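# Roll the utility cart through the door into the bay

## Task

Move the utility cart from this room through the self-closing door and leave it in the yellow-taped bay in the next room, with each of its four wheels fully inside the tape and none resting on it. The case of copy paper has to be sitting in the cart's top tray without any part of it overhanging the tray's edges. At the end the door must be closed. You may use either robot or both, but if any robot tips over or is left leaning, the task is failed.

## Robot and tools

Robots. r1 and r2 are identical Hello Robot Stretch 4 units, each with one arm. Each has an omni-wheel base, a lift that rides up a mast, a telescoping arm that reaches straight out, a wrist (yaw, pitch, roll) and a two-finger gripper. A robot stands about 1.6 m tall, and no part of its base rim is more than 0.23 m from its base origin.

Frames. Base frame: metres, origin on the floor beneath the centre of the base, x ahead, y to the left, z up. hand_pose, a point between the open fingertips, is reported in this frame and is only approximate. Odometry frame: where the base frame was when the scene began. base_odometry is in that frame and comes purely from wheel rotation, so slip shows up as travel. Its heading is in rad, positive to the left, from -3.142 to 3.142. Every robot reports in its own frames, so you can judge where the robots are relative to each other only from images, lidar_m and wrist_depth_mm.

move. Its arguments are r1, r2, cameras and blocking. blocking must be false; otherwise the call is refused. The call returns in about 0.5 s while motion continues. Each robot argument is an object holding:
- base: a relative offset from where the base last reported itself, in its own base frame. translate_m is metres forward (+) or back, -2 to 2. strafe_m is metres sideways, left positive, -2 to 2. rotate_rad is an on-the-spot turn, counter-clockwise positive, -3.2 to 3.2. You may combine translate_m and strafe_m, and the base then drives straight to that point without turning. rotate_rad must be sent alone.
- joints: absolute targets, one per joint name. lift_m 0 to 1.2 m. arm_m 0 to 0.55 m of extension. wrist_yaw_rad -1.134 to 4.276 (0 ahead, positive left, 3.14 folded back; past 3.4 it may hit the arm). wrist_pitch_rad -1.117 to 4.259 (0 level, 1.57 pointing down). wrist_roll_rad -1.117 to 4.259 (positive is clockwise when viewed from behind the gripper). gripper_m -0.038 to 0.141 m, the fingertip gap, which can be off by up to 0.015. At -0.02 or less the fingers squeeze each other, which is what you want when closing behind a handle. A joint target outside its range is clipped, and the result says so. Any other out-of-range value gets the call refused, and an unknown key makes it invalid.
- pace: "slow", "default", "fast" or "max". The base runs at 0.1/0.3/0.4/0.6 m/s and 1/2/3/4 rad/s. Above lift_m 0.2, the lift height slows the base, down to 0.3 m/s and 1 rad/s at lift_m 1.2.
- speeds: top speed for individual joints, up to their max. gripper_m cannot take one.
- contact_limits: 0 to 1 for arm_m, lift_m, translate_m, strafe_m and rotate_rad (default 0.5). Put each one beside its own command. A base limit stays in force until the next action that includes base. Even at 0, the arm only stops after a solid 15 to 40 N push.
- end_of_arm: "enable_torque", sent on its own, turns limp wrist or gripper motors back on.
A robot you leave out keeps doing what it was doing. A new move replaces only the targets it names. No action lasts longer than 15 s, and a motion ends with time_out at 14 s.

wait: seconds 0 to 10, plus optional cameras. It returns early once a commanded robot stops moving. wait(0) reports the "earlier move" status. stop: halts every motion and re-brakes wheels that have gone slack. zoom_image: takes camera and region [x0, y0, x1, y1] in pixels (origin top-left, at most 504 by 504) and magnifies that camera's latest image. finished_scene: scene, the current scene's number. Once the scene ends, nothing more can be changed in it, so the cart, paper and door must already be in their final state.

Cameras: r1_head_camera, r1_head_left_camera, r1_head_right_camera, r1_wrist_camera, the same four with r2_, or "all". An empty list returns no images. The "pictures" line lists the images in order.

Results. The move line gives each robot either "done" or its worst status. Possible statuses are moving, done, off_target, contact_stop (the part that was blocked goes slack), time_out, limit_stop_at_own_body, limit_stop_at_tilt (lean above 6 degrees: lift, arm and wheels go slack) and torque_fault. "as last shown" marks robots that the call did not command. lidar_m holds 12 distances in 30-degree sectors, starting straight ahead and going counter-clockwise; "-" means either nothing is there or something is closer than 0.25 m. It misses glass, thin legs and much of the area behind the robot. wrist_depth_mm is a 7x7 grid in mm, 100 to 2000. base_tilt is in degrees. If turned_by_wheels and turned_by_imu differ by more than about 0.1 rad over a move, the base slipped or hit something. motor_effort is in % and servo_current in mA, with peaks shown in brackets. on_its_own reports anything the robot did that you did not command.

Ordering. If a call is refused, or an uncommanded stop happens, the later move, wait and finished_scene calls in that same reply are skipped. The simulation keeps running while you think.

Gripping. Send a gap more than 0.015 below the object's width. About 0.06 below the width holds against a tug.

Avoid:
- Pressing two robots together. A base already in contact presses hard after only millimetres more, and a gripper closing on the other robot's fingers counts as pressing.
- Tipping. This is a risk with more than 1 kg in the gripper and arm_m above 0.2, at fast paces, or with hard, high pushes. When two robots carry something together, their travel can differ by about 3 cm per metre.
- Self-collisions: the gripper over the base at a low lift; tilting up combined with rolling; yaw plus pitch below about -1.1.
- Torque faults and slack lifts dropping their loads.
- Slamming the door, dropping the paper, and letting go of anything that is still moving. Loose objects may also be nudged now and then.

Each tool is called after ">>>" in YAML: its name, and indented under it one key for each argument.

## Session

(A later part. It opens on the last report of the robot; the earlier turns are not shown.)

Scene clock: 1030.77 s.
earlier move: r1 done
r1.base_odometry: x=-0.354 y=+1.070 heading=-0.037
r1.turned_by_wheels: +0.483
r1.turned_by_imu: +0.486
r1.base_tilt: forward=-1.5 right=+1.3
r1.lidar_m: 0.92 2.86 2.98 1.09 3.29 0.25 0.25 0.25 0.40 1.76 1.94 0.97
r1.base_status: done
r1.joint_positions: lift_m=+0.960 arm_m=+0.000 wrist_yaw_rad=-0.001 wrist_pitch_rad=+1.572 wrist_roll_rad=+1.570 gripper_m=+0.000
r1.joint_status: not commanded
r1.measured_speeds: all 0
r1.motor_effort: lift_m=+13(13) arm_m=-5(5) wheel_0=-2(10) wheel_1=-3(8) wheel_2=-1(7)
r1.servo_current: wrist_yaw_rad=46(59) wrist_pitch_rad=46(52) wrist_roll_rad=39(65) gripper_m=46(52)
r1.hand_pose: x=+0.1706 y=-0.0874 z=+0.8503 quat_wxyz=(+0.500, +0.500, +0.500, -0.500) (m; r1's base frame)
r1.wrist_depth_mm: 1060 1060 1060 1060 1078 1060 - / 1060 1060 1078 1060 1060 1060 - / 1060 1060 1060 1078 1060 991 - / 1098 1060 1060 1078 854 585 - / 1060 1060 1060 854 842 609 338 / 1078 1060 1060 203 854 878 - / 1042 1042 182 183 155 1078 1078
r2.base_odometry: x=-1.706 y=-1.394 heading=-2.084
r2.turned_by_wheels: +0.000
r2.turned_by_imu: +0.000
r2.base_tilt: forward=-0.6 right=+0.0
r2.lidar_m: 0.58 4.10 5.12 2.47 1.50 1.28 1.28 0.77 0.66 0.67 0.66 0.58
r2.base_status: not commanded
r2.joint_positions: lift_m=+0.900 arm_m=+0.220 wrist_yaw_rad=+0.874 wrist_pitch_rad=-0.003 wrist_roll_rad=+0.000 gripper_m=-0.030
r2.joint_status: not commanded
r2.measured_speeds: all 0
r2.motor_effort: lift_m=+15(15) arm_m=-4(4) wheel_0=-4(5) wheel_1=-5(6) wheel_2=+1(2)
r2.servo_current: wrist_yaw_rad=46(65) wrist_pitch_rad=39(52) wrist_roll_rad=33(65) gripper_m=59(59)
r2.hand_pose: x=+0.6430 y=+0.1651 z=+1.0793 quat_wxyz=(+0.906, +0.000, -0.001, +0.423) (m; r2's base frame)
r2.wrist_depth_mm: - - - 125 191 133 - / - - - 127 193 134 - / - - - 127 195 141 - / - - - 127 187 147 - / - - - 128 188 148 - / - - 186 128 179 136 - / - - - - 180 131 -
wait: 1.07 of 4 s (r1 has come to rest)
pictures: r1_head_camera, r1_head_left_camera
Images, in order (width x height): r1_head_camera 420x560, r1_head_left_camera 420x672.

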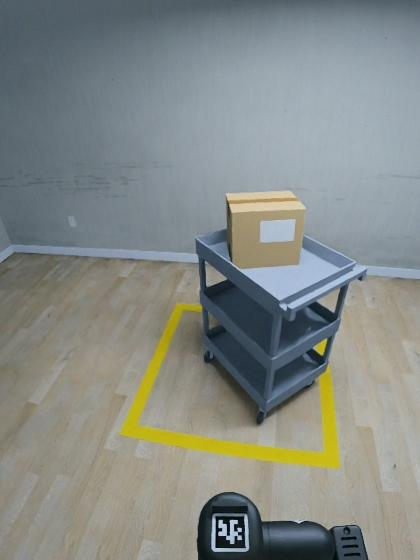

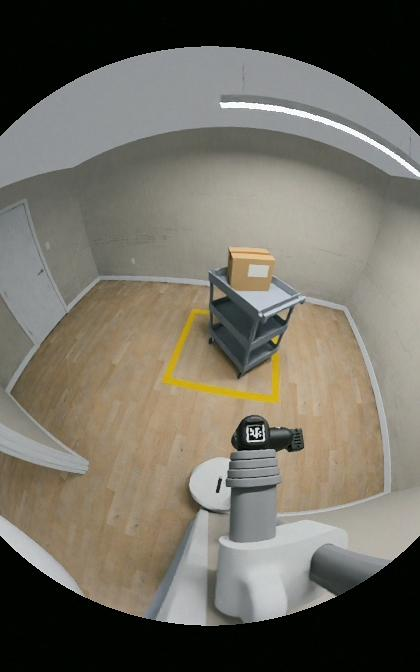

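>>> zoom_image:
  camera: "r1_head_camera"
  region: [180, 280, 360, 480]

>>> zoom_image:
  camera: "r1_head_camera"
  region: [270, 330, 350, 430]

Scaled by 2.520 from the camera's 420x560 image, which has a finer 600x800 frame.

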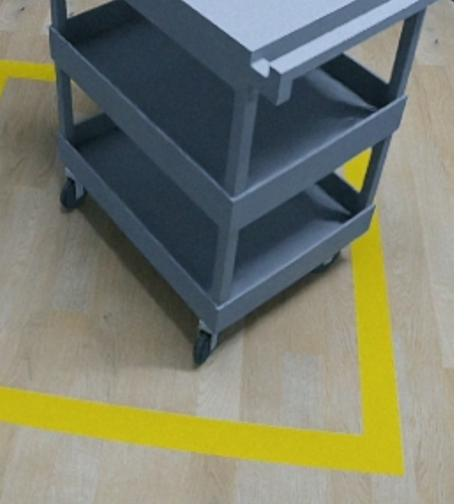

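Scaled by 5.040 from the camera's 420x560 image, which has a finer 600x800 frame.

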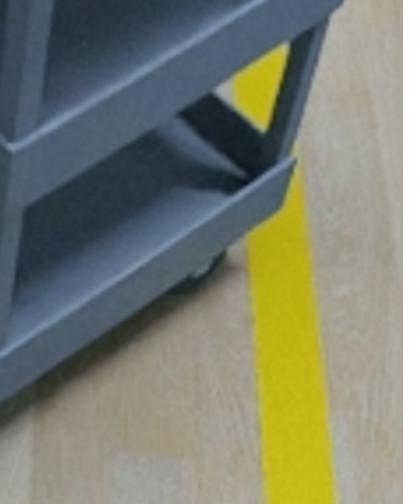

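>>> move:
  blocking: false
  r1: {"base":{"translate_m":0.3},"joints":{"lift_m":1.12},"contact_limits":{"translate_m":0.3}}
  cameras: []

>>> wait:
  seconds: 4
  cameras: []

>>> move:
  blocking: false
  r1: {"base":{"translate_m":0.85,"strafe_m":1.26},"contact_limits":{"translate_m":0.3}}
  cameras: []

>>> wait:
  seconds: 9
  cameras: []

>>> move:
  blocking: false
  r1: {"base":{"rotate_rad":-1.3}}
  cameras: []

>>> wait:
  seconds: 4
  cameras: ["r1_head_camera","r1_head_left_camera"]

Scene clock: 1051.83 s.
move: r1 moving
r1.base_odometry: x=-0.322 y=+1.069 heading=-0.036
r1.turned_by_wheels: +0.000
r1.turned_by_imu: +0.000
r1.base_tilt: forward=-1.6 right=+1.2
r1.lidar_m: 0.90 2.80 2.99 1.11 3.24 0.25 0.25 0.27 0.48 1.73 1.96 0.91
r1.base_status: translate_m moving
r1.joint_positions: lift_m=+0.997 arm_m=+0.000 wrist_yaw_rad=-0.001 wrist_pitch_rad=+1.572 wrist_roll_rad=+1.570 gripper_m=+0.000
r1.joint_status: lift_m moving
r1.measured_speeds: translate_m=+0.121 strafe_m=+0.000 rotate_rad=+0.004 lift_m=+0.146 arm_m=+0.000 wrist_yaw_rad=+0.000 wrist_pitch_rad=+0.000 wrist_roll_rad=+0.000
r1.motor_effort: lift_m=+27(28) arm_m=-5(5) wheel_0=+8(8) wheel_1=+6(6) wheel_2=-8(9)
r1.servo_current: wrist_yaw_rad=59(65) wrist_pitch_rad=39(46) wrist_roll_rad=52(65) gripper_m=46(52)
r1.contact_limits: translate_m 0.3
r1.hand_pose: x=+0.1706 y=-0.0874 z=+0.8872 quat_wxyz=(+0.500, +0.500, +0.500, -0.500) (m; r1's base frame)
r1.wrist_depth_mm: 1098 1078 1118 1098 1098 1118 - / 1078 1098 1098 1098 1118 1118 - / 1078 1098 1098 1078 1098 1042 - / 1098 1098 1098 1118 891 535 359 / 1078 1078 1098 891 891 891 329 / 1078 1118 1078 203 891 1118 - / 1078 1060 187 183 155 1078 1098
r2: as last shown
r2.base_tilt: forward=-0.7 right=+0.0
r2.lidar_m: 0.57 4.10 5.11 2.50 1.48 1.28 1.31 0.76 0.66 0.68 0.67 0.59
r2.motor_effort: lift_m=+15(15) arm_m=-4(4) wheel_0=-4(4) wheel_1=-5(6) wheel_2=+1(2)
r2.servo_current: wrist_yaw_rad=46(59) wrist_pitch_rad=46(46) wrist_roll_rad=33(52) gripper_m=59(59)
r2.wrist_depth_mm: - - - 126 191 133 - / - - - 127 193 134 - / - - - 127 195 140 - / - - - 127 187 147 - / - - - 128 188 147 - / - - 186 128 179 137 - / - - - - 179 131 -
pictures: none
No camera images: "cameras" was empty.

Scene clock: 1053.83 s.
earlier move: r1 done
r1.base_odometry: x=-0.054 y=+1.059 heading=-0.037
r1.turned_by_wheels: +0.000
r1.turned_by_imu: +0.000
r1.base_tilt: forward=-1.6 right=+1.3
r1.lidar_m: 0.70 2.54 2.90 1.20 1.16 0.58 0.49 0.58 0.93 1.80 1.98 0.64
r1.base_status: done
r1.joint_positions: lift_m=+1.119 arm_m=+0.000 wrist_yaw_rad=-0.001 wrist_pitch_rad=+1.572 wrist_roll_rad=+1.570 gripper_m=+0.000
r1.joint_status: all done
r1.measured_speeds: all 0
r1.motor_effort: lift_m=+25(29) arm_m=-5(5) wheel_0=+1(8) wheel_1=+3(8) wheel_2=-1(9)
r1.servo_current: wrist_yaw_rad=52(65) wrist_pitch_rad=39(52) wrist_roll_rad=39(65) gripper_m=46(52)
r1.contact_limits: translate_m 0.3
r1.hand_pose: x=+0.1706 y=-0.0874 z=+1.0093 quat_wxyz=(+0.500, +0.500, +0.500, -0.500) (m; r1's base frame)
r1.wrist_depth_mm: 1182 1229 1205 1229 1229 1229 1160 / 1060 1229 1205 1229 1229 1205 1182 / 732 1205 1205 1229 1205 1255 1118 / - 1229 1182 1229 1025 1205 1138 / 1229 1182 1205 1008 1025 1255 340 / 1229 1205 191 203 1008 1205 1229 / 1255 1229 188 1229 156 1281 1229
r2.base_odometry: x=-1.706 y=-1.394 heading=-2.084
r2.turned_by_wheels: +0.000
r2.turned_by_imu: +0.000
r2.base_tilt: forward=-0.6 right=+0.1
r2.lidar_m: 0.58 4.09 5.14 2.51 1.49 1.29 1.29 0.78 0.68 0.66 0.67 0.57
r2.base_status: not commanded
r2.joint_positions: lift_m=+0.900 arm_m=+0.220 wrist_yaw_rad=+0.874 wrist_pitch_rad=-0.003 wrist_roll_rad=+0.000 gripper_m=-0.030
r2.joint_status: not commanded
r2.measured_speeds: all 0
r2.motor_effort: lift_m=+15(15) arm_m=-3(4) wheel_0=-4(5) wheel_1=-6(6) wheel_2=+1(2)
r2.servo_current: wrist_yaw_rad=46(65) wrist_pitch_rad=46(46) wrist_roll_rad=46(59) gripper_m=52(59)
r2.hand_pose: x=+0.6430 y=+0.1651 z=+1.0793 quat_wxyz=(+0.906, +0.000, -0.001, +0.423) (m; r2's base frame)
r2.wrist_depth_mm: - - - 125 192 133 - / - - - 127 193 134 - / - - - 127 194 140 - / - - - 128 186 147 - / - - - 128 188 148 - / - - 186 128 179 137 - / - - - - 179 131 -
wait: 2.00 of 4 s (r1 has come to rest)
pictures: none
No camera images: "cameras" was empty.

Scene clock: 1054.33 s.
move: r1 moving
r1.base_odometry: x=-0.035 y=+1.084 heading=-0.037
r1.turned_by_wheels: +0.000
r1.turned_by_imu: +0.000
r1.base_tilt: forward=-1.6 right=+1.3
r1.lidar_m: 0.71 2.52 2.88 1.30 1.16 5.01 0.50 0.60 0.93 1.84 2.02 0.63
r1.base_status: translate_m moving; strafe_m moving
r1.joint_positions: lift_m=+1.119 arm_m=+0.000 wrist_yaw_rad=-0.001 wrist_pitch_rad=+1.572 wrist_roll_rad=+1.570 gripper_m=+0.000
r1.joint_status: not commanded
r1.measured_speeds: translate_m=+0.069 strafe_m=+0.100 rotate_rad=+0.001 lift_m=+0.000 arm_m=+0.000 wrist_yaw_rad=+0.000 wrist_pitch_rad=+0.000 wrist_roll_rad=+0.000
r1.motor_effort: lift_m=+25(25) arm_m=-5(5) wheel_0=-7(8) wheel_1=+8(11) wheel_2=-6(7)
r1.servo_current: wrist_yaw_rad=46(59) wrist_pitch_rad=46(46) wrist_roll_rad=59(59) gripper_m=46(52)
r1.contact_limits: translate_m 0.3
r1.hand_pose: x=+0.1706 y=-0.0874 z=+1.0093 quat_wxyz=(+0.500, +0.500, +0.500, -0.500) (m; r1's base frame)
r1.wrist_depth_mm: 1229 1229 1255 1205 1229 1229 1138 / 1060 1229 1229 1229 1255 1229 1160 / 723 1205 1205 1182 1229 1205 1118 / - 1229 1229 1229 1025 1229 1098 / 1229 1229 1229 1008 1025 1205 342 / 1205 1182 191 203 1025 1229 1255 / 1205 1229 187 1229 156 1229 1229
r2: as last shown
r2.lidar_m: 0.57 4.10 5.14 2.48 1.48 1.28 1.30 0.78 0.66 0.64 0.67 0.59
r2.motor_effort: lift_m=+15(15) arm_m=-4(4) wheel_0=-4(4) wheel_1=-5(6) wheel_2=+2(2)
r2.servo_current: wrist_yaw_rad=46(59) wrist_pitch_rad=39(46) wrist_roll_rad=46(59) gripper_m=59(59)
r2.wrist_depth_mm: - - - 125 192 133 - / - - - 127 193 134 - / - - - 127 195 140 - / - - - 127 187 147 - / - - - 128 188 148 - / - - 186 128 179 136 - / - - - - 180 131 -
pictures: none
No camera images: "cameras" was empty.

Scene clock: 1060.40 s.
earlier move: r1 done
r1.base_odometry: x=+0.842 y=+2.287 heading=-0.037
r1.turned_by_wheels: +0.000
r1.turned_by_imu: +0.009
r1.base_tilt: forward=-1.6 right=+1.3
r1.lidar_m: 1.64 1.85 1.49 1.51 1.39 1.12 1.10 1.73 2.02 1.12 1.15 1.65
r1.base_status: done
r1.joint_positions: lift_m=+1.120 arm_m=+0.000 wrist_yaw_rad=-0.001 wrist_pitch_rad=+1.572 wrist_roll_rad=+1.570 gripper_m=+0.000
r1.joint_status: not commanded
r1.measured_speeds: all 0
r1.motor_effort: lift_m=+25(25) arm_m=-5(5) wheel_0=-3(8) wheel_1=+1(11) wheel_2=-2(8)
r1.servo_current: wrist_yaw_rad=46(72) wrist_pitch_rad=39(52) wrist_roll_rad=59(65) gripper_m=46(52)
r1.contact_limits: translate_m 0.3
r1.hand_pose: x=+0.1706 y=-0.0874 z=+1.0093 quat_wxyz=(+0.500, +0.500, +0.500, -0.500) (m; r1's base frame)
r1.wrist_depth_mm: 1229 1182 1229 1229 1229 1229 1255 / 1205 1182 1205 1229 1229 1255 1229 / 1205 1205 1229 1205 1205 1255 1255 / 1205 1205 1205 1205 1025 1255 1229 / 1229 1255 1229 1008 1008 1255 362 / 1229 1229 1229 203 1025 1229 1255 / 1205 1229 188 1229 156 1229 1229
r2.base_odometry: x=-1.706 y=-1.394 heading=-2.084
r2.turned_by_wheels: +0.000
r2.turned_by_imu: +0.001
r2.base_tilt: forward=-0.6 right=+0.1
r2.lidar_m: 0.59 4.08 5.14 2.50 1.48 1.27 1.27 0.78 0.67 0.69 0.67 0.57
r2.base_status: not commanded
r2.joint_positions: lift_m=+0.900 arm_m=+0.220 wrist_yaw_rad=+0.874 wrist_pitch_rad=-0.003 wrist_roll_rad=+0.000 gripper_m=-0.030
r2.joint_status: not commanded
r2.measured_speeds: all 0
r2.motor_effort: lift_m=+15(15) arm_m=-4(4) wheel_0=-4(5) wheel_1=-5(6) wheel_2=+1(2)
r2.servo_current: wrist_yaw_rad=52(72) wrist_pitch_rad=39(46) wrist_roll_rad=59(59) gripper_m=52(65)
r2.hand_pose: x=+0.6430 y=+0.1651 z=+1.0793 quat_wxyz=(+0.906, +0.000, -0.001, +0.423) (m; r2's base frame)
r2.wrist_depth_mm: - - - 125 192 133 - / - - - 127 193 134 - / - - - 127 195 140 - / - - - 128 187 147 - / - - - 128 188 147 - / - - 187 128 179 137 - / - - - - 179 131 -
wait: 6.07 of 9 s (r1 has come to rest)
pictures: none
No camera images: "cameras" was empty.

Scene clock: 1060.90 s.
move: r1 moving
r1.base_odometry: x=+0.842 y=+2.287 heading=-0.193
r1.turned_by_wheels: -0.156
r1.turned_by_imu: -0.157
r1.base_tilt: forward=-1.6 right=+1.3
r1.lidar_m: 1.65 1.74 1.53 1.51 1.59 1.17 1.11 1.82 1.77 1.23 1.14 1.71
r1.base_status: rotate_rad moving
r1.joint_positions: lift_m=+1.120 arm_m=+0.000 wrist_yaw_rad=-0.001 wrist_pitch_rad=+1.572 wrist_roll_rad=+1.570 gripper_m=+0.000
r1.joint_status: not commanded
r1.measured_speeds: translate_m=-0.001 strafe_m=-0.001 rotate_rad=-0.608 lift_m=+0.000 arm_m=+0.000 wrist_yaw_rad=+0.000 wrist_pitch_rad=+0.000 wrist_roll_rad=+0.000
r1.motor_effort: lift_m=+25(25) arm_m=-5(5) wheel_0=+7(8) wheel_1=+6(7) wheel_2=+6(7)
r1.servo_current: wrist_yaw_rad=52(59) wrist_pitch_rad=33(46) wrist_roll_rad=39(59) gripper_m=39(46)
r1.hand_pose: x=+0.1706 y=-0.0874 z=+1.0093 quat_wxyz=(+0.500, +0.500, +0.500, -0.500) (m; r1's base frame)
r1.wrist_depth_mm: 1205 1182 1229 1205 1229 1205 1255 / 1205 1229 1205 1229 1205 1229 1205 / 1205 1229 1205 1229 1229 1229 1255 / 1229 1205 1229 1205 1008 1229 1255 / 1229 1229 1205 1025 1025 1229 364 / 1205 1182 1229 203 1025 1255 1255 / 1229 1205 187 1229 155 1255 1229
r2: as last shown
r2.turned_by_imu: +0.000
r2.base_tilt: forward=-0.7 right=+0.1
r2.lidar_m: 0.57 4.09 5.13 2.46 1.46 1.28 1.28 0.80 0.68 0.66 0.68 0.59
r2.motor_effort: lift_m=+15(15) arm_m=-4(4) wheel_0=-4(5) wheel_1=-5(6) wheel_2=+1(1)
r2.servo_current: wrist_yaw_rad=46(59) wrist_pitch_rad=46(46) wrist_roll_rad=52(59) gripper_m=59(59)
r2.wrist_depth_mm: - - - 125 191 133 - / - - - 127 193 134 - / - - - 128 195 141 - / - - - 128 187 147 - / - - - 128 187 148 - / - - 186 128 179 137 - / - - - - 179 131 -
pictures: none
No camera images: "cameras" was empty.

Scene clock: 1062.73 s.
earlier move: r1 done
r1.base_odometry: x=+0.842 y=+2.287 heading=-1.336
r1.turned_by_wheels: -1.143
r1.turned_by_imu: -1.150
r1.base_tilt: forward=-1.6 right=+1.3
r1.lidar_m: 1.14 1.76 1.64 1.69 1.61 1.50 1.55 1.20 1.14 1.15 1.75 1.29
r1.base_status: done
r1.joint_positions: lift_m=+1.120 arm_m=+0.000 wrist_yaw_rad=-0.001 wrist_pitch_rad=+1.572 wrist_roll_rad=+1.570 gripper_m=+0.000
r1.joint_status: not commanded
r1.measured_speeds: all 0
r1.motor_effort: lift_m=+25(25) arm_m=-5(5) wheel_0=+3(8) wheel_1=+3(8) wheel_2=+2(7)
r1.servo_current: wrist_yaw_rad=52(59) wrist_pitch_rad=39(46) wrist_roll_rad=52(72) gripper_m=46(52)
r1.hand_pose: x=+0.1706 y=-0.0874 z=+1.0094 quat_wxyz=(+0.500, +0.500, +0.500, -0.500) (m; r1's base frame)
r1.wrist_depth_mm: 1229 1205 1229 1229 1229 1229 1229 / 1205 1229 1229 1229 1205 1255 1229 / 1205 1205 1205 1205 1229 1229 1229 / 1229 1182 1205 1229 1008 1229 1229 / 1205 1205 1229 991 1008 1229 359 / 1205 1205 1205 203 1008 1229 1255 / 1205 1255 187 1229 156 1205 1229
r2.base_odometry: x=-1.706 y=-1.394 heading=-2.084
r2.turned_by_wheels: +0.000
r2.turned_by_imu: +0.000
r2.base_tilt: forward=-0.6 right=+0.1
r2.lidar_m: 0.58 4.09 5.12 2.47 1.49 1.29 1.31 0.77 0.65 0.67 0.66 0.59
r2.base_status: not commanded
r2.joint_positions: lift_m=+0.900 arm_m=+0.220 wrist_yaw_rad=+0.874 wrist_pitch_rad=-0.003 wrist_roll_rad=+0.000 gripper_m=-0.030
r2.joint_status: not commanded
r2.measured_speeds: all 0
r2.motor_effort: lift_m=+15(15) arm_m=-4(4) wheel_0=-4(5) wheel_1=-5(6) wheel_2=+1(2)
r2.servo_current: wrist_yaw_rad=46(65) wrist_pitch_rad=46(52) wrist_roll_rad=59(59) gripper_m=59(65)
r2.hand_pose: x=+0.6430 y=+0.1651 z=+1.0793 quat_wxyz=(+0.906, +0.000, -0.001, +0.423) (m; r2's base frame)
r2.wrist_depth_mm: - - - 125 193 133 - / - - - 127 192 134 - / - - - 127 195 140 - / - - - 127 187 147 - / - - - 128 188 148 - / - - 187 128 179 137 - / - - - - 180 131 -
wait: 1.83 of 4 s (r1 has come to rest)
pictures: r1_head_camera, r1_head_left_camera
Images, in order (width x height): r1_head_camera 420x560, r1_head_left_camera 420x672.

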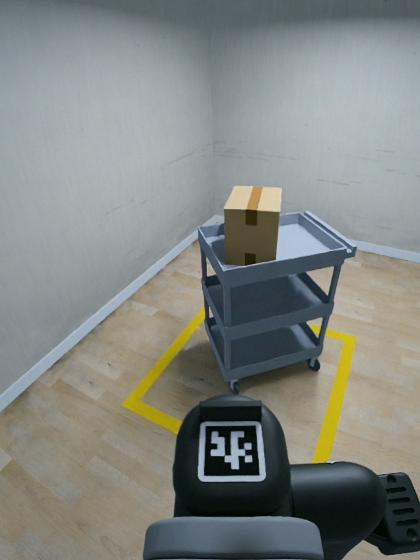

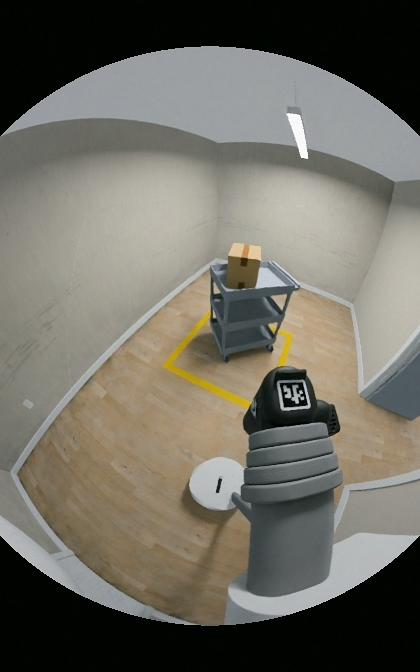

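>>> zoom_image:
  camera: "r1_head_camera"
  region: [150, 270, 270, 420]

Scaled by 3.360 from the camera's 420x560 image, which has a finer 600x800 frame.

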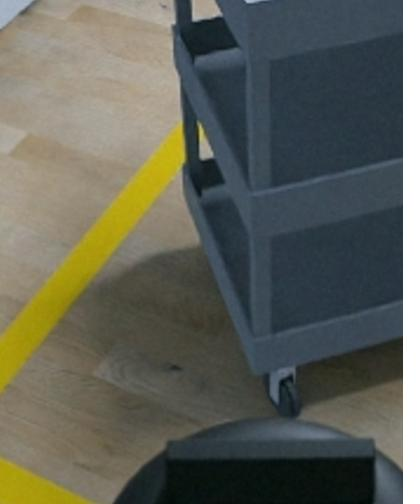

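>>> move:
  blocking: false
  r2: {"base":{"translate_m":0.15},"pace":"slow","contact_limits":{"translate_m":0.6}}
  cameras: []

>>> wait:
  seconds: 5
  cameras: []

>>> move:
  blocking: false
  r2: {"base":{"translate_m":0.15},"pace":"slow","contact_limits":{"translate_m":0.6}}
  cameras: []

>>> wait:
  seconds: 5
  cameras: ["r2_head_camera","r2_head_left_camera"]

Scene clock: 1076.60 s.
move: r2 moving
r1: as last shown
r1.turned_by_wheels: +0.000
r1.turned_by_imu: +0.000
r1.lidar_m: 1.14 1.76 1.66 1.68 1.60 1.50 1.58 1.21 1.13 1.16 1.75 1.31
r1.motor_effort: lift_m=+24(25) arm_m=-5(5) wheel_0=+4(4) wheel_1=+3(4) wheel_2=+2(2)
r1.servo_current: wrist_yaw_rad=52(65) wrist_pitch_rad=46(46) wrist_roll_rad=46(59) gripper_m=46(52)
r1.wrist_depth_mm: 1229 1182 1205 1229 1229 1205 1205 / 1229 1229 1205 1205 1229 1255 1255 / 1205 1205 1205 1205 1229 1229 1229 / 1205 1229 1229 1205 1025 1229 1229 / 1205 1205 1205 1025 1008 1205 364 / 1205 1205 1255 204 991 1255 1255 / 1205 1182 188 1205 155 1255 1229
r2.base_odometry: x=-1.713 y=-1.405 heading=-2.086
r2.turned_by_wheels: -0.002
r2.turned_by_imu: -0.001
r2.base_tilt: forward=-0.7 right=+0.1
r2.lidar_m: 0.57 4.05 5.12 2.50 1.48 1.30 1.31 0.79 0.68 0.67 0.65 0.58
r2.base_status: translate_m moving
r2.joint_positions: lift_m=+0.900 arm_m=+0.220 wrist_yaw_rad=+0.873 wrist_pitch_rad=-0.003 wrist_roll_rad=+0.000 gripper_m=-0.030
r2.joint_status: not commanded
r2.measured_speeds: translate_m=+0.048 strafe_m=+0.000 rotate_rad=-0.004 lift_m=+0.000 arm_m=+0.000 wrist_yaw_rad=-0.007 wrist_pitch_rad=+0.000 wrist_roll_rad=+0.000
r2.motor_effort: lift_m=+15(15) arm_m=-4(4) wheel_0=-2(7) wheel_1=+2(4) wheel_2=-14(14)
r2.servo_current: wrist_yaw_rad=72(72) wrist_pitch_rad=39(46) wrist_roll_rad=39(59) gripper_m=52(59)
r2.contact_limits: translate_m 0.6
r2.hand_pose: x=+0.6432 y=+0.1648 z=+1.0793 quat_wxyz=(+0.906, +0.000, -0.001, +0.423) (m; r2's base frame)
r2.wrist_depth_mm: - - - 125 193 132 - / - - - 127 193 134 - / - - - 127 195 140 - / - - - 128 187 147 - / - - - 128 188 148 - / - - 186 128 178 137 - / - - - - 180 131 -
pictures: none
No camera images: "cameras" was empty.

Scene clock: 1078.90 s.
earlier move: r2 done
r1.base_odometry: x=+0.842 y=+2.287 heading=-1.336
r1.turned_by_wheels: +0.000
r1.turned_by_imu: +0.000
r1.base_tilt: forward=-1.6 right=+1.3
r1.lidar_m: 1.13 1.74 1.63 1.68 1.59 1.51 1.56 1.21 1.12 1.14 1.75 1.31
r1.base_status: not commanded
r1.joint_positions: lift_m=+1.120 arm_m=+0.000 wrist_yaw_rad=-0.001 wrist_pitch_rad=+1.572 wrist_roll_rad=+1.570 gripper_m=+0.000
r1.joint_status: not commanded
r1.measured_speeds: all 0
r1.motor_effort: lift_m=+24(25) arm_m=-5(5) wheel_0=+3(4) wheel_1=+3(4) wheel_2=+2(2)
r1.servo_current: wrist_yaw_rad=46(65) wrist_pitch_rad=39(52) wrist_roll_rad=46(65) gripper_m=39(52)
r1.hand_pose: x=+0.1706 y=-0.0874 z=+1.0094 quat_wxyz=(+0.500, +0.500, +0.500, -0.500) (m; r1's base frame)
r1.wrist_depth_mm: 1182 1205 1205 1229 1229 1229 1229 / 1205 1229 1229 1229 1205 1229 1281 / 1205 1205 1229 1205 1229 1229 1229 / 1205 1205 1229 1205 1008 1229 1255 / 1205 1229 1229 1025 1008 1229 362 / 1229 1229 1205 204 1025 1205 1255 / 1205 1205 188 1229 156 1229 1229
r2.base_odometry: x=-1.781 y=-1.524 heading=-2.087
r2.turned_by_wheels: -0.001
r2.turned_by_imu: -0.047
r2.base_tilt: forward=-0.6 right=+0.1
r2.lidar_m: 0.57 3.80 5.12 3.03 1.70 1.44 1.44 0.85 0.71 0.70 0.59 0.53
r2.base_status: done
r2.joint_positions: lift_m=+0.900 arm_m=+0.220 wrist_yaw_rad=+0.865 wrist_pitch_rad=-0.003 wrist_roll_rad=+0.000 gripper_m=-0.030
r2.joint_status: not commanded
r2.measured_speeds: all 0
r2.motor_effort: lift_m=+15(15) arm_m=-5(5) wheel_0=-16(18) wheel_1=-4(4) wheel_2=-12(22)
r2.servo_current: wrist_yaw_rad=91(98) wrist_pitch_rad=46(52) wrist_roll_rad=46(59) gripper_m=52(65)
r2.contact_limits: translate_m 0.6
r2.hand_pose: x=+0.6447 y=+0.1627 z=+1.0793 quat_wxyz=(+0.908, +0.000, -0.001, +0.419) (m; r2's base frame)
r2.wrist_depth_mm: - - - 124 193 133 - / - - - 126 196 135 - / - - - 126 196 142 - / - - - 125 198 150 - / - - - 126 201 151 - / - - 185 126 178 137 - / - - - - 189 136 -
wait: 2.30 of 5 s (r2 has come to rest)
pictures: none
No camera images: "cameras" was empty.

Scene clock: 1079.40 s.
move: r2 moving
r1: as last shown
r1.base_tilt: forward=-1.6 right=+1.2
r1.lidar_m: 1.16 1.75 1.64 1.68 1.59 1.50 1.56 1.19 1.14 1.16 1.73 1.30
r1.motor_effort: lift_m=+25(25) arm_m=-5(5) wheel_0=+4(4) wheel_1=+3(4) wheel_2=+2(2)
r1.servo_current: wrist_yaw_rad=20(65) wrist_pitch_rad=46(46) wrist_roll_rad=33(65) gripper_m=46(46)
r1.wrist_depth_mm: 1205 1182 1255 1229 1229 1229 1255 / 1229 1205 1229 1229 1205 1229 1255 / 1229 1229 1229 1255 1205 1255 1229 / 1205 1205 1255 1255 1025 1229 1255 / 1205 1205 1205 1008 1025 1229 362 / 1229 1205 1182 204 1008 1255 1229 / 1205 1229 187 1229 155 1205 1255
r2.base_odometry: x=-1.787 y=-1.535 heading=-2.089
r2.turned_by_wheels: -0.003
r2.turned_by_imu: -0.006
r2.base_tilt: forward=-0.7 right=+0.1
r2.lidar_m: 0.54 3.78 5.10 3.12 1.75 1.47 1.46 0.82 0.70 0.70 0.59 0.55
r2.base_status: translate_m moving
r2.joint_positions: lift_m=+0.900 arm_m=+0.220 wrist_yaw_rad=+0.865 wrist_pitch_rad=-0.003 wrist_roll_rad=+0.000 gripper_m=-0.030
r2.joint_status: not commanded
r2.measured_speeds: translate_m=+0.047 strafe_m=+0.001 rotate_rad=+0.003 lift_m=+0.000 arm_m=+0.000 wrist_yaw_rad=+0.000 wrist_pitch_rad=+0.000 wrist_roll_rad=+0.000
r2.motor_effort: lift_m=+15(15) arm_m=-5(5) wheel_0=-10(15) wheel_1=-3(4) wheel_2=-23(23)
r2.servo_current: wrist_yaw_rad=98(98) wrist_pitch_rad=39(46) wrist_roll_rad=46(52) gripper_m=59(59)
r2.contact_limits: translate_m 0.6
r2.hand_pose: x=+0.6447 y=+0.1627 z=+1.0793 quat_wxyz=(+0.908, +0.000, -0.001, +0.419) (m; r2's base frame)
r2.wrist_depth_mm: - - - 124 195 132 - / - - - 126 196 134 - / - - - 126 197 141 - / - - - 125 199 150 - / - - - 126 201 151 - / - - 185 127 178 137 - / - - - - 190 131 -
pictures: none
No camera images: "cameras" was empty.

Scene clock: 1081.67 s.
earlier move: r2 done
r1.base_odometry: x=+0.842 y=+2.287 heading=-1.336
r1.turned_by_wheels: +0.000
r1.turned_by_imu: +0.000
r1.base_tilt: forward=-1.6 right=+1.3
r1.lidar_m: 1.15 1.76 1.65 1.70 1.60 1.50 1.56 1.21 1.12 1.13 1.76 1.30
r1.base_status: not commanded
r1.joint_positions: lift_m=+1.120 arm_m=+0.000 wrist_yaw_rad=-0.001 wrist_pitch_rad=+1.572 wrist_roll_rad=+1.570 gripper_m=+0.000
r1.joint_status: not commanded
r1.measured_speeds: all 0
r1.motor_effort: lift_m=+25(25) arm_m=-5(5) wheel_0=+4(4) wheel_1=+3(4) wheel_2=+2(2)
r1.servo_current: wrist_yaw_rad=52(78) wrist_pitch_rad=39(52) wrist_roll_rad=65(78) gripper_m=46(59)
r1.hand_pose: x=+0.1706 y=-0.0874 z=+1.0094 quat_wxyz=(+0.500, +0.500, +0.500, -0.500) (m; r1's base frame)
r1.wrist_depth_mm: 1229 1205 1205 1229 1205 1255 1255 / 1229 1229 1229 1205 1255 1205 1281 / 1182 1205 1229 1229 1229 1229 1255 / 1229 1205 1229 1229 991 1229 1255 / 1229 1205 1205 1025 1025 1229 362 / 1229 1255 1205 204 1008 1229 1255 / 1229 1205 187 1229 156 1229 1255
r2.base_odometry: x=-1.855 y=-1.654 heading=-2.089
r2.turned_by_wheels: +0.000
r2.turned_by_imu: -0.078
r2.base_tilt: forward=-0.7 right=+0.1
r2.lidar_m: 0.54 3.48 5.16 4.06 2.01 1.62 1.62 0.92 0.71 0.71 0.52 0.50
r2.base_status: done
r2.joint_positions: lift_m=+0.900 arm_m=+0.220 wrist_yaw_rad=+0.864 wrist_pitch_rad=-0.003 wrist_roll_rad=+0.000 gripper_m=-0.030
r2.joint_status: not commanded
r2.measured_speeds: all 0
r2.motor_effort: lift_m=+15(15) arm_m=-7(7) wheel_0=-15(19) wheel_1=-2(5) wheel_2=-16(24)
r2.servo_current: wrist_yaw_rad=85(104) wrist_pitch_rad=39(46) wrist_roll_rad=46(59) gripper_m=59(59)
r2.contact_limits: translate_m 0.6
r2.hand_pose: x=+0.6448 y=+0.1626 z=+1.0793 quat_wxyz=(+0.908, +0.000, -0.001, +0.419) (m; r2's base frame)
r2.wrist_depth_mm: - - - 118 198 134 - / - - - 121 187 136 - / - - - 119 189 138 - / - - - 120 191 146 - / - - - 122 193 138 - / - - 185 122 179 126 - / - - - - 194 135 -
wait: 2.27 of 5 s (r2 has come to rest)
pictures: r2_head_camera, r2_head_left_camera
Images, in order (width x height): r2_head_camera 420x560, r2_head_left_camera 420x672.

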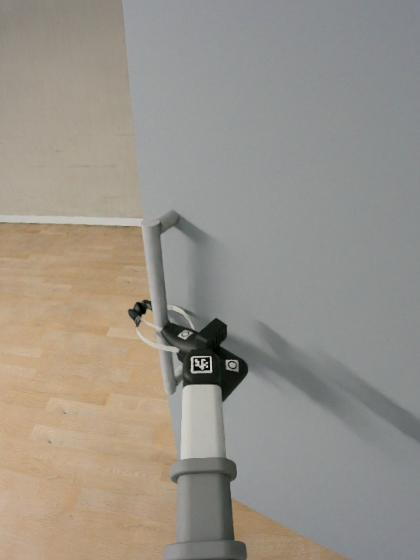

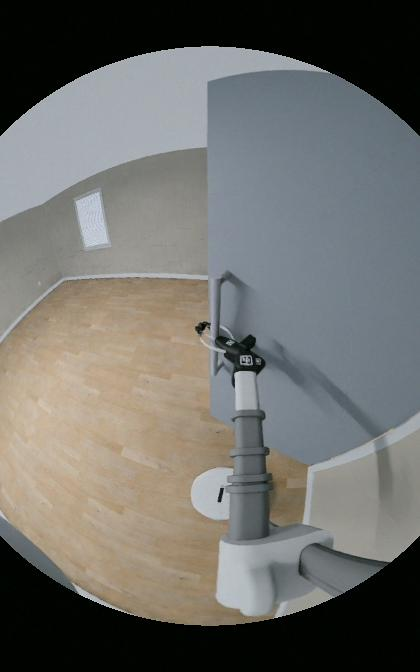

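>>> move:
  blocking: false
  r2: {"base":{"translate_m":0.2,"strafe_m":0.12},"pace":"slow","contact_limits":{"translate_m":0.6}}
  cameras: []

>>> wait:
  seconds: 6
  cameras: []

>>> move:
  blocking: false
  r2: {"base":{"translate_m":0.2,"strafe_m":0.17},"pace":"slow","contact_limits":{"translate_m":0.6}}
  cameras: []

>>> wait:
  seconds: 6
  cameras: ["r2_head_camera","r2_head_left_camera","r2_wrist_camera"]

Scene clock: 1088.90 s.
move: r2 moving
r1: as last shown
r1.lidar_m: 1.14 1.72 1.64 1.70 1.61 1.50 1.59 1.23 1.13 1.13 1.74 1.31
r1.motor_effort: lift_m=+24(25) arm_m=-5(5) wheel_0=+4(4) wheel_1=+3(3) wheel_2=+2(2)
r1.servo_current: wrist_yaw_rad=46(72) wrist_pitch_rad=46(46) wrist_roll_rad=46(52) gripper_m=46(46)
r1.wrist_depth_mm: 1182 1229 1229 1182 1229 1229 1229 / 1205 1229 1205 1229 1229 1255 1255 / 1205 1229 1229 1205 1255 1229 1229 / 1205 1229 1205 1229 1008 1255 1229 / 1229 1229 1229 1008 1008 1255 362 / 1229 1229 1229 204 1025 1229 1255 / 1205 1229 188 1229 155 1255 1205
r2.base_odometry: x=-1.855 y=-1.669 heading=-2.092
r2.turned_by_wheels: -0.003
r2.turned_by_imu: -0.018
r2.base_tilt: forward=-0.7 right=+0.1
r2.lidar_m: 0.54 3.41 5.16 4.23 2.08 1.63 1.61 0.90 0.71 0.70 0.51 0.51
r2.base_status: translate_m moving; strafe_m moving
r2.joint_positions: lift_m=+0.900 arm_m=+0.220 wrist_yaw_rad=+0.864 wrist_pitch_rad=-0.003 wrist_roll_rad=+0.000 gripper_m=-0.030
r2.joint_status: not commanded
r2.measured_speeds: translate_m=+0.046 strafe_m=+0.029 rotate_rad=-0.006 lift_m=+0.000 arm_m=+0.000 wrist_yaw_rad=+0.000 wrist_pitch_rad=+0.000 wrist_roll_rad=+0.000
r2.motor_effort: lift_m=+15(15) arm_m=-7(7) wheel_0=-20(22) wheel_1=+1(3) wheel_2=-20(22)
r2.servo_current: wrist_yaw_rad=91(98) wrist_pitch_rad=33(46) wrist_roll_rad=46(65) gripper_m=52(59)
r2.contact_limits: translate_m 0.6
r2.hand_pose: x=+0.6448 y=+0.1626 z=+1.0793 quat_wxyz=(+0.908, +0.000, -0.001, +0.419) (m; r2's base frame)
r2.wrist_depth_mm: - - - 120 198 133 - / - - - 121 187 135 - / - - - 120 187 137 - / - - - 120 190 145 - / - - - 122 191 138 - / - - 186 123 178 131 - / - - - - 193 135 -
pictures: none
No camera images: "cameras" was empty.

Scene clock: 1091.90 s.
earlier move: r2 done
r1.base_odometry: x=+0.842 y=+2.287 heading=-1.336
r1.turned_by_wheels: +0.000
r1.turned_by_imu: +0.000
r1.base_tilt: forward=-1.6 right=+1.3
r1.lidar_m: 1.15 1.75 1.65 1.70 1.61 1.48 1.57 1.21 1.13 1.14 1.74 1.29
r1.base_status: not commanded
r1.joint_positions: lift_m=+1.120 arm_m=+0.000 wrist_yaw_rad=-0.001 wrist_pitch_rad=+1.572 wrist_roll_rad=+1.570 gripper_m=+0.000
r1.joint_status: not commanded
r1.measured_speeds: all 0
r1.motor_effort: lift_m=+25(25) arm_m=-5(5) wheel_0=+4(4) wheel_1=+3(4) wheel_2=+2(2)
r1.servo_current: wrist_yaw_rad=52(72) wrist_pitch_rad=46(52) wrist_roll_rad=46(72) gripper_m=39(52)
r1.hand_pose: x=+0.1706 y=-0.0874 z=+1.0094 quat_wxyz=(+0.500, +0.500, +0.500, -0.500) (m; r1's base frame)
r1.wrist_depth_mm: 1229 1229 1229 1255 1229 1255 1229 / 1205 1205 1229 1229 1229 1229 1229 / 1229 1205 1229 1229 1229 1255 1229 / 1205 1229 1205 1205 1025 1205 1255 / 1229 1229 1205 1008 1008 1255 364 / 1205 1205 1229 203 1008 1229 1229 / 1205 1229 188 1229 156 1229 1229
r2.base_odometry: x=-1.851 y=-1.887 heading=-2.093
r2.turned_by_wheels: +0.000
r2.turned_by_imu: -0.274
r2.base_tilt: forward=-0.7 right=+0.2
r2.lidar_m: 0.54 2.94 3.64 5.07 3.15 2.04 1.85 1.26 0.81 0.70 0.52 0.48
r2.base_status: done
r2.joint_positions: lift_m=+0.900 arm_m=+0.220 wrist_yaw_rad=+0.861 wrist_pitch_rad=-0.001 wrist_roll_rad=+0.000 gripper_m=-0.030
r2.joint_status: not commanded
r2.measured_speeds: all 0
r2.motor_effort: lift_m=+15(15) arm_m=-5(7) wheel_0=-23(28) wheel_1=-7(8) wheel_2=-12(29)
r2.servo_current: wrist_yaw_rad=104(117) wrist_pitch_rad=39(46) wrist_roll_rad=46(65) gripper_m=52(65)
r2.contact_limits: translate_m 0.6
r2.hand_pose: x=+0.6452 y=+0.1618 z=+1.0788 quat_wxyz=(+0.909, +0.000, -0.001, +0.417) (m; r2's base frame)
r2.wrist_depth_mm: - - - 113 190 135 - / - - - 114 192 137 - / - - - 115 194 139 - / - - - 115 182 148 - / - - - 118 183 141 - / - - 183 118 171 139 - / - - - - - 129 -
wait: 3.00 of 6 s (r2 has come to rest)
pictures: none
No camera images: "cameras" was empty.

Scene clock: 1092.40 s.
move: r2 moving
r1: as last shown
r1.lidar_m: 1.13 1.76 1.63 1.71 1.60 1.51 1.56 1.21 1.12 1.14 1.75 1.31
r1.servo_current: wrist_yaw_rad=33(59) wrist_pitch_rad=46(46) wrist_roll_rad=46(52) gripper_m=46(52)
r1.wrist_depth_mm: 1205 1205 1182 1229 1229 1229 1229 / 1205 1182 1229 1229 1229 1229 1229 / 1205 1205 1229 1229 1229 1229 1229 / 1205 1229 1205 1229 1025 1205 1229 / 1255 1205 1229 1008 1008 1255 364 / 1205 1205 1205 204 1008 1255 1229 / 1205 1205 188 1229 155 1229 1229
r2.base_odometry: x=-1.849 y=-1.900 heading=-2.096
r2.turned_by_wheels: -0.003
r2.turned_by_imu: -0.019
r2.base_tilt: forward=-0.7 right=+0.2
r2.lidar_m: 0.52 2.89 3.55 5.07 3.24 2.08 1.87 1.32 0.81 0.70 0.51 0.51
r2.base_status: translate_m moving; strafe_m moving
r2.joint_positions: lift_m=+0.900 arm_m=+0.220 wrist_yaw_rad=+0.861 wrist_pitch_rad=-0.001 wrist_roll_rad=+0.000 gripper_m=-0.030
r2.joint_status: not commanded
r2.measured_speeds: translate_m=+0.038 strafe_m=+0.034 rotate_rad=-0.006 lift_m=+0.000 arm_m=+0.000 wrist_yaw_rad=+0.000 wrist_pitch_rad=+0.000 wrist_roll_rad=+0.000
r2.motor_effort: lift_m=+15(15) arm_m=-5(5) wheel_0=-24(24) wheel_1=+0(4) wheel_2=-18(21)
r2.servo_current: wrist_yaw_rad=117(124) wrist_pitch_rad=46(46) wrist_roll_rad=39(46) gripper_m=46(52)
r2.contact_limits: translate_m 0.6
r2.hand_pose: x=+0.6452 y=+0.1618 z=+1.0788 quat_wxyz=(+0.909, +0.000, -0.001, +0.417) (m; r2's base frame)
r2.wrist_depth_mm: - - - 114 189 135 - / - - - 115 191 136 - / - - - 115 193 138 - / - - - 116 195 147 - / - - - 118 196 140 - / - - 184 117 176 138 - / - - - - 198 128 -
pictures: none
No camera images: "cameras" was empty.

Scene clock: 1095.77 s.
earlier move: r2 done
r1.base_odometry: x=+0.842 y=+2.287 heading=-1.336
r1.turned_by_wheels: +0.000
r1.turned_by_imu: +0.000
r1.base_tilt: forward=-1.6 right=+1.3
r1.lidar_m: 1.14 1.73 1.65 1.71 1.62 1.50 1.58 1.22 1.13 1.16 1.72 1.31
r1.base_status: not commanded
r1.joint_positions: lift_m=+1.120 arm_m=+0.000 wrist_yaw_rad=-0.001 wrist_pitch_rad=+1.572 wrist_roll_rad=+1.570 gripper_m=+0.000
r1.joint_status: not commanded
r1.measured_speeds: all 0
r1.motor_effort: lift_m=+24(25) arm_m=-5(5) wheel_0=+4(4) wheel_1=+3(4) wheel_2=+2(2)
r1.servo_current: wrist_yaw_rad=39(72) wrist_pitch_rad=46(52) wrist_roll_rad=52(72) gripper_m=39(52)
r1.hand_pose: x=+0.1706 y=-0.0874 z=+1.0094 quat_wxyz=(+0.500, +0.500, +0.500, -0.500) (m; r1's base frame)
r1.wrist_depth_mm: 1205 1229 1205 1229 1229 1229 1255 / 1229 1205 1229 1229 1229 1205 1255 / 1205 1205 1205 1205 1229 1255 1205 / 1205 1205 1205 1229 1025 1229 1229 / 1205 1229 1205 1025 1025 1229 364 / 1205 1182 1205 204 1025 1255 1255 / 1205 1229 187 1205 155 1255 1229
r2.base_odometry: x=-1.805 y=-2.146 heading=-2.096
r2.turned_by_wheels: +0.000
r2.turned_by_imu: -0.361
r2.base_tilt: forward=-0.7 right=+0.1
r2.lidar_m: 0.54 2.60 2.73 3.70 5.07 3.07 2.24 2.12 1.07 0.74 0.53 0.51
r2.base_status: done
r2.joint_positions: lift_m=+0.900 arm_m=+0.220 wrist_yaw_rad=+0.859 wrist_pitch_rad=-0.001 wrist_roll_rad=+0.000 gripper_m=-0.030
r2.joint_status: not commanded
r2.measured_speeds: all 0
r2.on_its_own: wrist_yaw_rad is at rest, and its servo_current (124 mA) is outside its rest range (0 to 104 mA)
r2.motor_effort: lift_m=+15(15) arm_m=-6(7) wheel_0=-23(29) wheel_1=-9(12) wheel_2=-12(32)
r2.servo_current: wrist_yaw_rad=124(143) wrist_pitch_rad=39(46) wrist_roll_rad=33(59) gripper_m=59(59)
r2.contact_limits: translate_m 0.6
r2.hand_pose: x=+0.6457 y=+0.1612 z=+1.0786 quat_wxyz=(+0.909, +0.000, +0.000, +0.416) (m; r2's base frame)
r2.wrist_depth_mm: - - - 113 187 130 - / - - - 114 190 132 - / - - - 114 191 141 - / - - - 115 194 150 - / - - - 117 182 151 - / - - 185 117 176 141 - / - - - - 198 131 -
wait: 3.37 of 6 s (r2 has come to rest)
pictures: r2_head_camera, r2_head_left_camera, r2_wrist_camera
Images, in order (width x height): r2_head_camera 420x560, r2_head_left_camera 420x672, r2_wrist_camera 616x392.

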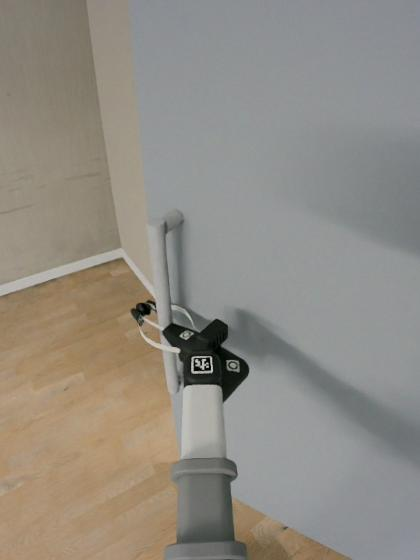

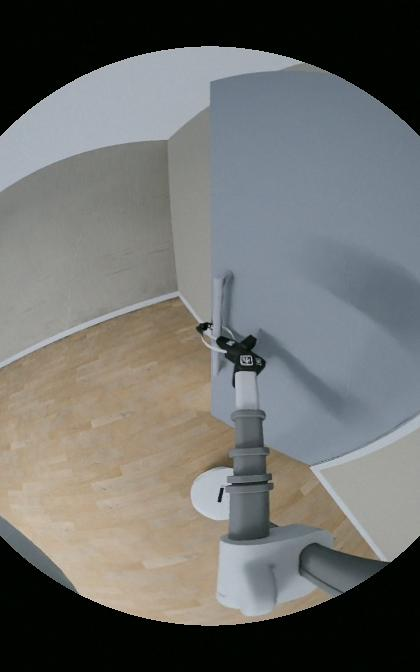

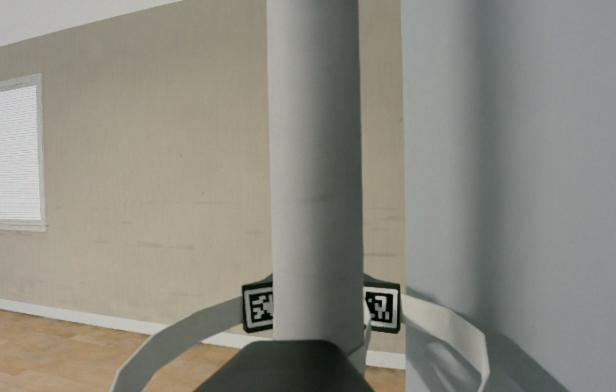

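>>> move:
  blocking: false
  r2: {"base":{"translate_m":0.2,"strafe_m":0.18},"pace":"slow","contact_limits":{"translate_m":0.6}}
  cameras: []

>>> wait:
  seconds: 6
  cameras: ["r2_head_left_camera"]

>>> move:
  blocking: false
  r2: {"base":{"translate_m":0.1,"strafe_m":0.09},"pace":"slow","contact_limits":{"translate_m":0.6}}
  cameras: []

>>> wait:
  seconds: 6
  cameras: ["r2_head_camera","r2_head_left_camera"]

Scene clock: 1104.37 s.
move: r2 moving
r1: as last shown
r1.lidar_m: 1.13 1.76 1.65 1.69 1.62 1.51 1.59 1.21 1.12 1.14 1.72 1.28
r1.motor_effort: lift_m=+25(25) arm_m=-5(5) wheel_0=+4(4) wheel_1=+4(4) wheel_2=+2(2)
r1.servo_current: wrist_yaw_rad=39(72) wrist_pitch_rad=39(46) wrist_roll_rad=46(65) gripper_m=46(52)
r1.wrist_depth_mm: 1205 1255 1229 1205 1205 1229 1255 / 1205 1255 1205 1229 1229 1229 1255 / 1205 1205 1205 1182 1255 1229 1229 / 1229 1205 1205 1229 1025 1205 1255 / 1182 1205 1205 1025 1042 1255 362 / 1205 1205 1229 204 1008 1229 1229 / 1205 1229 188 1229 155 1255 1205
r2.base_odometry: x=-1.802 y=-2.158 heading=-2.100
r2.turned_by_wheels: -0.004
r2.turned_by_imu: -0.018
r2.base_tilt: forward=-0.7 right=+0.1
r2.lidar_m: 0.56 2.61 2.70 3.61 5.09 3.14 2.26 2.14 1.09 0.74 0.53 0.52
r2.base_status: translate_m moving; strafe_m moving
r2.joint_positions: lift_m=+0.900 arm_m=+0.220 wrist_yaw_rad=+0.859 wrist_pitch_rad=-0.001 wrist_roll_rad=+0.000 gripper_m=-0.030
r2.joint_status: not commanded
r2.measured_speeds: translate_m=+0.038 strafe_m=+0.034 rotate_rad=-0.001 lift_m=+0.000 arm_m=+0.000 wrist_yaw_rad=+0.000 wrist_pitch_rad=+0.000 wrist_roll_rad=+0.000
r2.motor_effort: lift_m=+15(15) arm_m=-7(7) wheel_0=-26(27) wheel_1=-2(7) wheel_2=-19(21)
r2.servo_current: wrist_yaw_rad=111(130) wrist_pitch_rad=46(46) wrist_roll_rad=46(52) gripper_m=52(59)
r2.contact_limits: translate_m 0.6
r2.hand_pose: x=+0.6457 y=+0.1612 z=+1.0786 quat_wxyz=(+0.909, +0.000, +0.000, +0.416) (m; r2's base frame)
r2.wrist_depth_mm: - - - 113 187 136 - / - - - 114 189 132 - / - - - 115 191 139 - / - - - 115 193 148 - / - - - 118 181 150 - / - - 185 118 176 140 - / - - - - 195 130 -
pictures: none
No camera images: "cameras" was empty.

Scene clock: 1107.80 s.
earlier move: r2 done
r1.base_odometry: x=+0.842 y=+2.287 heading=-1.336
r1.turned_by_wheels: +0.000
r1.turned_by_imu: +0.000
r1.base_tilt: forward=-1.6 right=+1.3
r1.lidar_m: 1.12 1.78 1.65 1.70 1.59 1.48 1.58 1.23 1.12 1.14 1.64 1.28
r1.base_status: not commanded
r1.joint_positions: lift_m=+1.120 arm_m=+0.000 wrist_yaw_rad=-0.001 wrist_pitch_rad=+1.572 wrist_roll_rad=+1.570 gripper_m=+0.000
r1.joint_status: not commanded
r1.measured_speeds: all 0
r1.motor_effort: lift_m=+25(25) arm_m=-5(5) wheel_0=+3(4) wheel_1=+3(4) wheel_2=+2(2)
r1.servo_current: wrist_yaw_rad=59(78) wrist_pitch_rad=46(52) wrist_roll_rad=39(65) gripper_m=52(52)
r1.hand_pose: x=+0.1706 y=-0.0874 z=+1.0094 quat_wxyz=(+0.500, +0.500, +0.500, -0.500) (m; r1's base frame)
r1.wrist_depth_mm: 1205 1205 1205 1229 1229 1205 1229 / 1205 1229 1205 1229 1229 1229 1229 / 1229 1255 1205 1229 1205 1205 1229 / 1182 1205 1205 1205 1008 1255 1255 / 1205 1205 1255 1025 991 1205 362 / 1182 1229 1229 203 1008 1255 1229 / 1205 1182 187 1205 156 1229 1255
r2.base_odometry: x=-1.751 y=-2.409 heading=-2.100
r2.turned_by_wheels: +0.000
r2.turned_by_imu: -0.355
r2.base_tilt: forward=-0.6 right=+0.1
r2.lidar_m: 0.56 1.04 2.36 2.60 3.94 5.19 3.02 2.41 1.62 0.76 0.57 0.53
r2.base_status: done
r2.joint_positions: lift_m=+0.900 arm_m=+0.220 wrist_yaw_rad=+0.863 wrist_pitch_rad=+0.000 wrist_roll_rad=+0.000 gripper_m=-0.030
r2.joint_status: not commanded
r2.measured_speeds: all 0
r2.motor_effort: lift_m=+15(15) arm_m=-4(8) wheel_0=-26(31) wheel_1=-4(12) wheel_2=-13(32)
r2.servo_current: wrist_yaw_rad=98(137) wrist_pitch_rad=39(46) wrist_roll_rad=59(59) gripper_m=52(59)
r2.contact_limits: translate_m 0.6
r2.hand_pose: x=+0.6448 y=+0.1623 z=+1.0785 quat_wxyz=(+0.908, +0.000, +0.000, +0.418) (m; r2's base frame)
r2.wrist_depth_mm: - - - 114 191 133 - / - - - 115 194 135 - / - - - 115 183 137 - / - - - 116 186 145 - / - - - 117 201 138 - / - - 185 117 177 132 - / - - - - 189 136 -
wait: 3.43 of 6 s (r2 has come to rest)
pictures: r2_head_left_camera
Images, in order (width x height): r2_head_left_camera 420x672.

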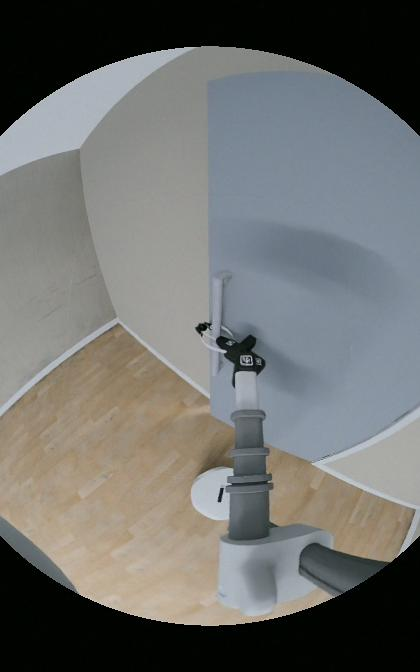

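Scene clock: 1108.30 s.
move: r2 moving
r1: as last shown
r1.lidar_m: 1.16 1.76 1.64 1.69 1.60 1.51 1.57 1.24 1.12 1.14 1.65 1.29
r1.motor_effort: lift_m=+24(25) arm_m=-5(5) wheel_0=+4(4) wheel_1=+3(4) wheel_2=+2(2)
r1.servo_current: wrist_yaw_rad=65(65) wrist_pitch_rad=33(46) wrist_roll_rad=52(65) gripper_m=46(46)
r1.wrist_depth_mm: 1229 1229 1229 1205 1229 1205 1229 / 1205 1205 1229 1205 1229 1229 1229 / 1229 1205 1229 1205 1229 1229 1229 / 1205 1229 1255 1205 1025 1229 1255 / 1205 1205 1229 1025 1008 1229 364 / 1229 1205 1229 203 991 1229 1229 / 1205 1229 187 1229 155 1229 1255
r2.base_odometry: x=-1.748 y=-2.422 heading=-2.102
r2.turned_by_wheels: -0.002
r2.turned_by_imu: -0.023
r2.base_tilt: forward=-0.7 right=+0.1
r2.lidar_m: 0.54 0.97 2.35 2.56 3.79 5.21 3.12 2.43 1.70 0.79 0.55 0.51
r2.base_status: translate_m moving; strafe_m moving
r2.joint_positions: lift_m=+0.900 arm_m=+0.220 wrist_yaw_rad=+0.863 wrist_pitch_rad=+0.000 wrist_roll_rad=+0.000 gripper_m=-0.030
r2.joint_status: not commanded
r2.measured_speeds: translate_m=+0.041 strafe_m=+0.033 rotate_rad=+0.010 lift_m=+0.000 arm_m=+0.000 wrist_yaw_rad=+0.000 wrist_pitch_rad=+0.000 wrist_roll_rad=+0.000
r2.motor_effort: lift_m=+15(15) arm_m=-4(5) wheel_0=-23(28) wheel_1=+4(4) wheel_2=-18(22)
r2.servo_current: wrist_yaw_rad=91(98) wrist_pitch_rad=39(46) wrist_roll_rad=52(59) gripper_m=52(59)
r2.contact_limits: translate_m 0.6
r2.hand_pose: x=+0.6449 y=+0.1623 z=+1.0785 quat_wxyz=(+0.908, +0.000, +0.000, +0.418) (m; r2's base frame)
r2.wrist_depth_mm: - - - 113 190 138 - / - - - 114 190 132 - / - - - 114 194 135 - / - - - 116 183 143 - / - - - 118 198 144 - / - - 186 118 179 136 - / - - - - 186 130 -
pictures: none
No camera images: "cameras" was empty.

Scene clock: 1110.37 s.
earlier move: r2 done
r1.base_odometry: x=+0.842 y=+2.287 heading=-1.336
r1.turned_by_wheels: +0.000
r1.turned_by_imu: +0.000
r1.base_tilt: forward=-1.6 right=+1.3
r1.lidar_m: 1.15 1.77 1.65 1.69 1.61 1.50 1.57 1.22 1.13 1.14 1.62 1.32
r1.base_status: not commanded
r1.joint_positions: lift_m=+1.120 arm_m=+0.000 wrist_yaw_rad=-0.001 wrist_pitch_rad=+1.572 wrist_roll_rad=+1.570 gripper_m=+0.000
r1.joint_status: not commanded
r1.measured_speeds: all 0
r1.motor_effort: lift_m=+25(25) arm_m=-5(5) wheel_0=+4(4) wheel_1=+3(4) wheel_2=+2(2)
r1.servo_current: wrist_yaw_rad=39(72) wrist_pitch_rad=39(46) wrist_roll_rad=46(65) gripper_m=39(52)
r1.hand_pose: x=+0.1706 y=-0.0874 z=+1.0094 quat_wxyz=(+0.500, +0.500, +0.500, -0.500) (m; r1's base frame)
r1.wrist_depth_mm: 1205 1229 1229 1229 1255 1255 1255 / 1205 1205 1229 1229 1229 1229 1255 / 1205 1205 1229 1229 1205 1255 1229 / 1182 1229 1229 1229 1008 1255 1205 / 1229 1229 1229 1008 1008 1229 362 / 1205 1205 1229 203 1008 1255 1229 / 1229 1255 187 1229 155 1255 1229
r2.base_odometry: x=-1.723 y=-2.540 heading=-2.101
r2.turned_by_wheels: +0.001
r2.turned_by_imu: -0.155
r2.base_tilt: forward=-1.3 right=+0.5
r2.lidar_m: 0.53 0.72 1.74 2.37 3.15 5.29 3.70 2.59 2.45 0.78 0.54 0.49
r2.base_status: done
r2.joint_positions: lift_m=+0.900 arm_m=+0.220 wrist_yaw_rad=+0.885 wrist_pitch_rad=+0.004 wrist_roll_rad=+0.000 gripper_m=-0.030
r2.joint_status: not commanded
r2.measured_speeds: all 0
r2.motor_effort: lift_m=+18(18) arm_m=+5(6) wheel_0=-4(28) wheel_1=+10(12) wheel_2=-20(23)
r2.servo_current: wrist_yaw_rad=46(104) wrist_pitch_rad=46(59) wrist_roll_rad=39(65) gripper_m=59(59)
r2.contact_limits: translate_m 0.6
r2.hand_pose: x=+0.6411 y=+0.1677 z=+1.0770 quat_wxyz=(+0.904, -0.001, +0.002, +0.428) (m; r2's base frame)
r2.wrist_depth_mm: - - 120 116 189 113 - / - - 124 114 191 126 - / - - - 114 194 128 - / - - - 115 196 122 - / - - - 118 198 123 - / - - 178 116 174 123 - / - - - - 183 117 -
wait: 2.07 of 6 s (r2 has come to rest)
pictures: r2_head_camera, r2_head_left_camera
Images, in order (width x height): r2_head_camera 420x560, r2_head_left_camera 420x672.

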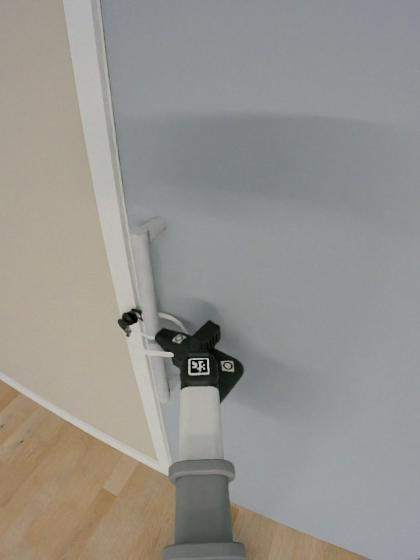

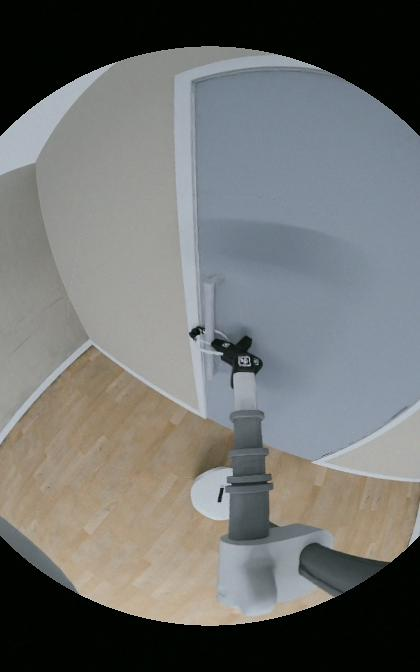

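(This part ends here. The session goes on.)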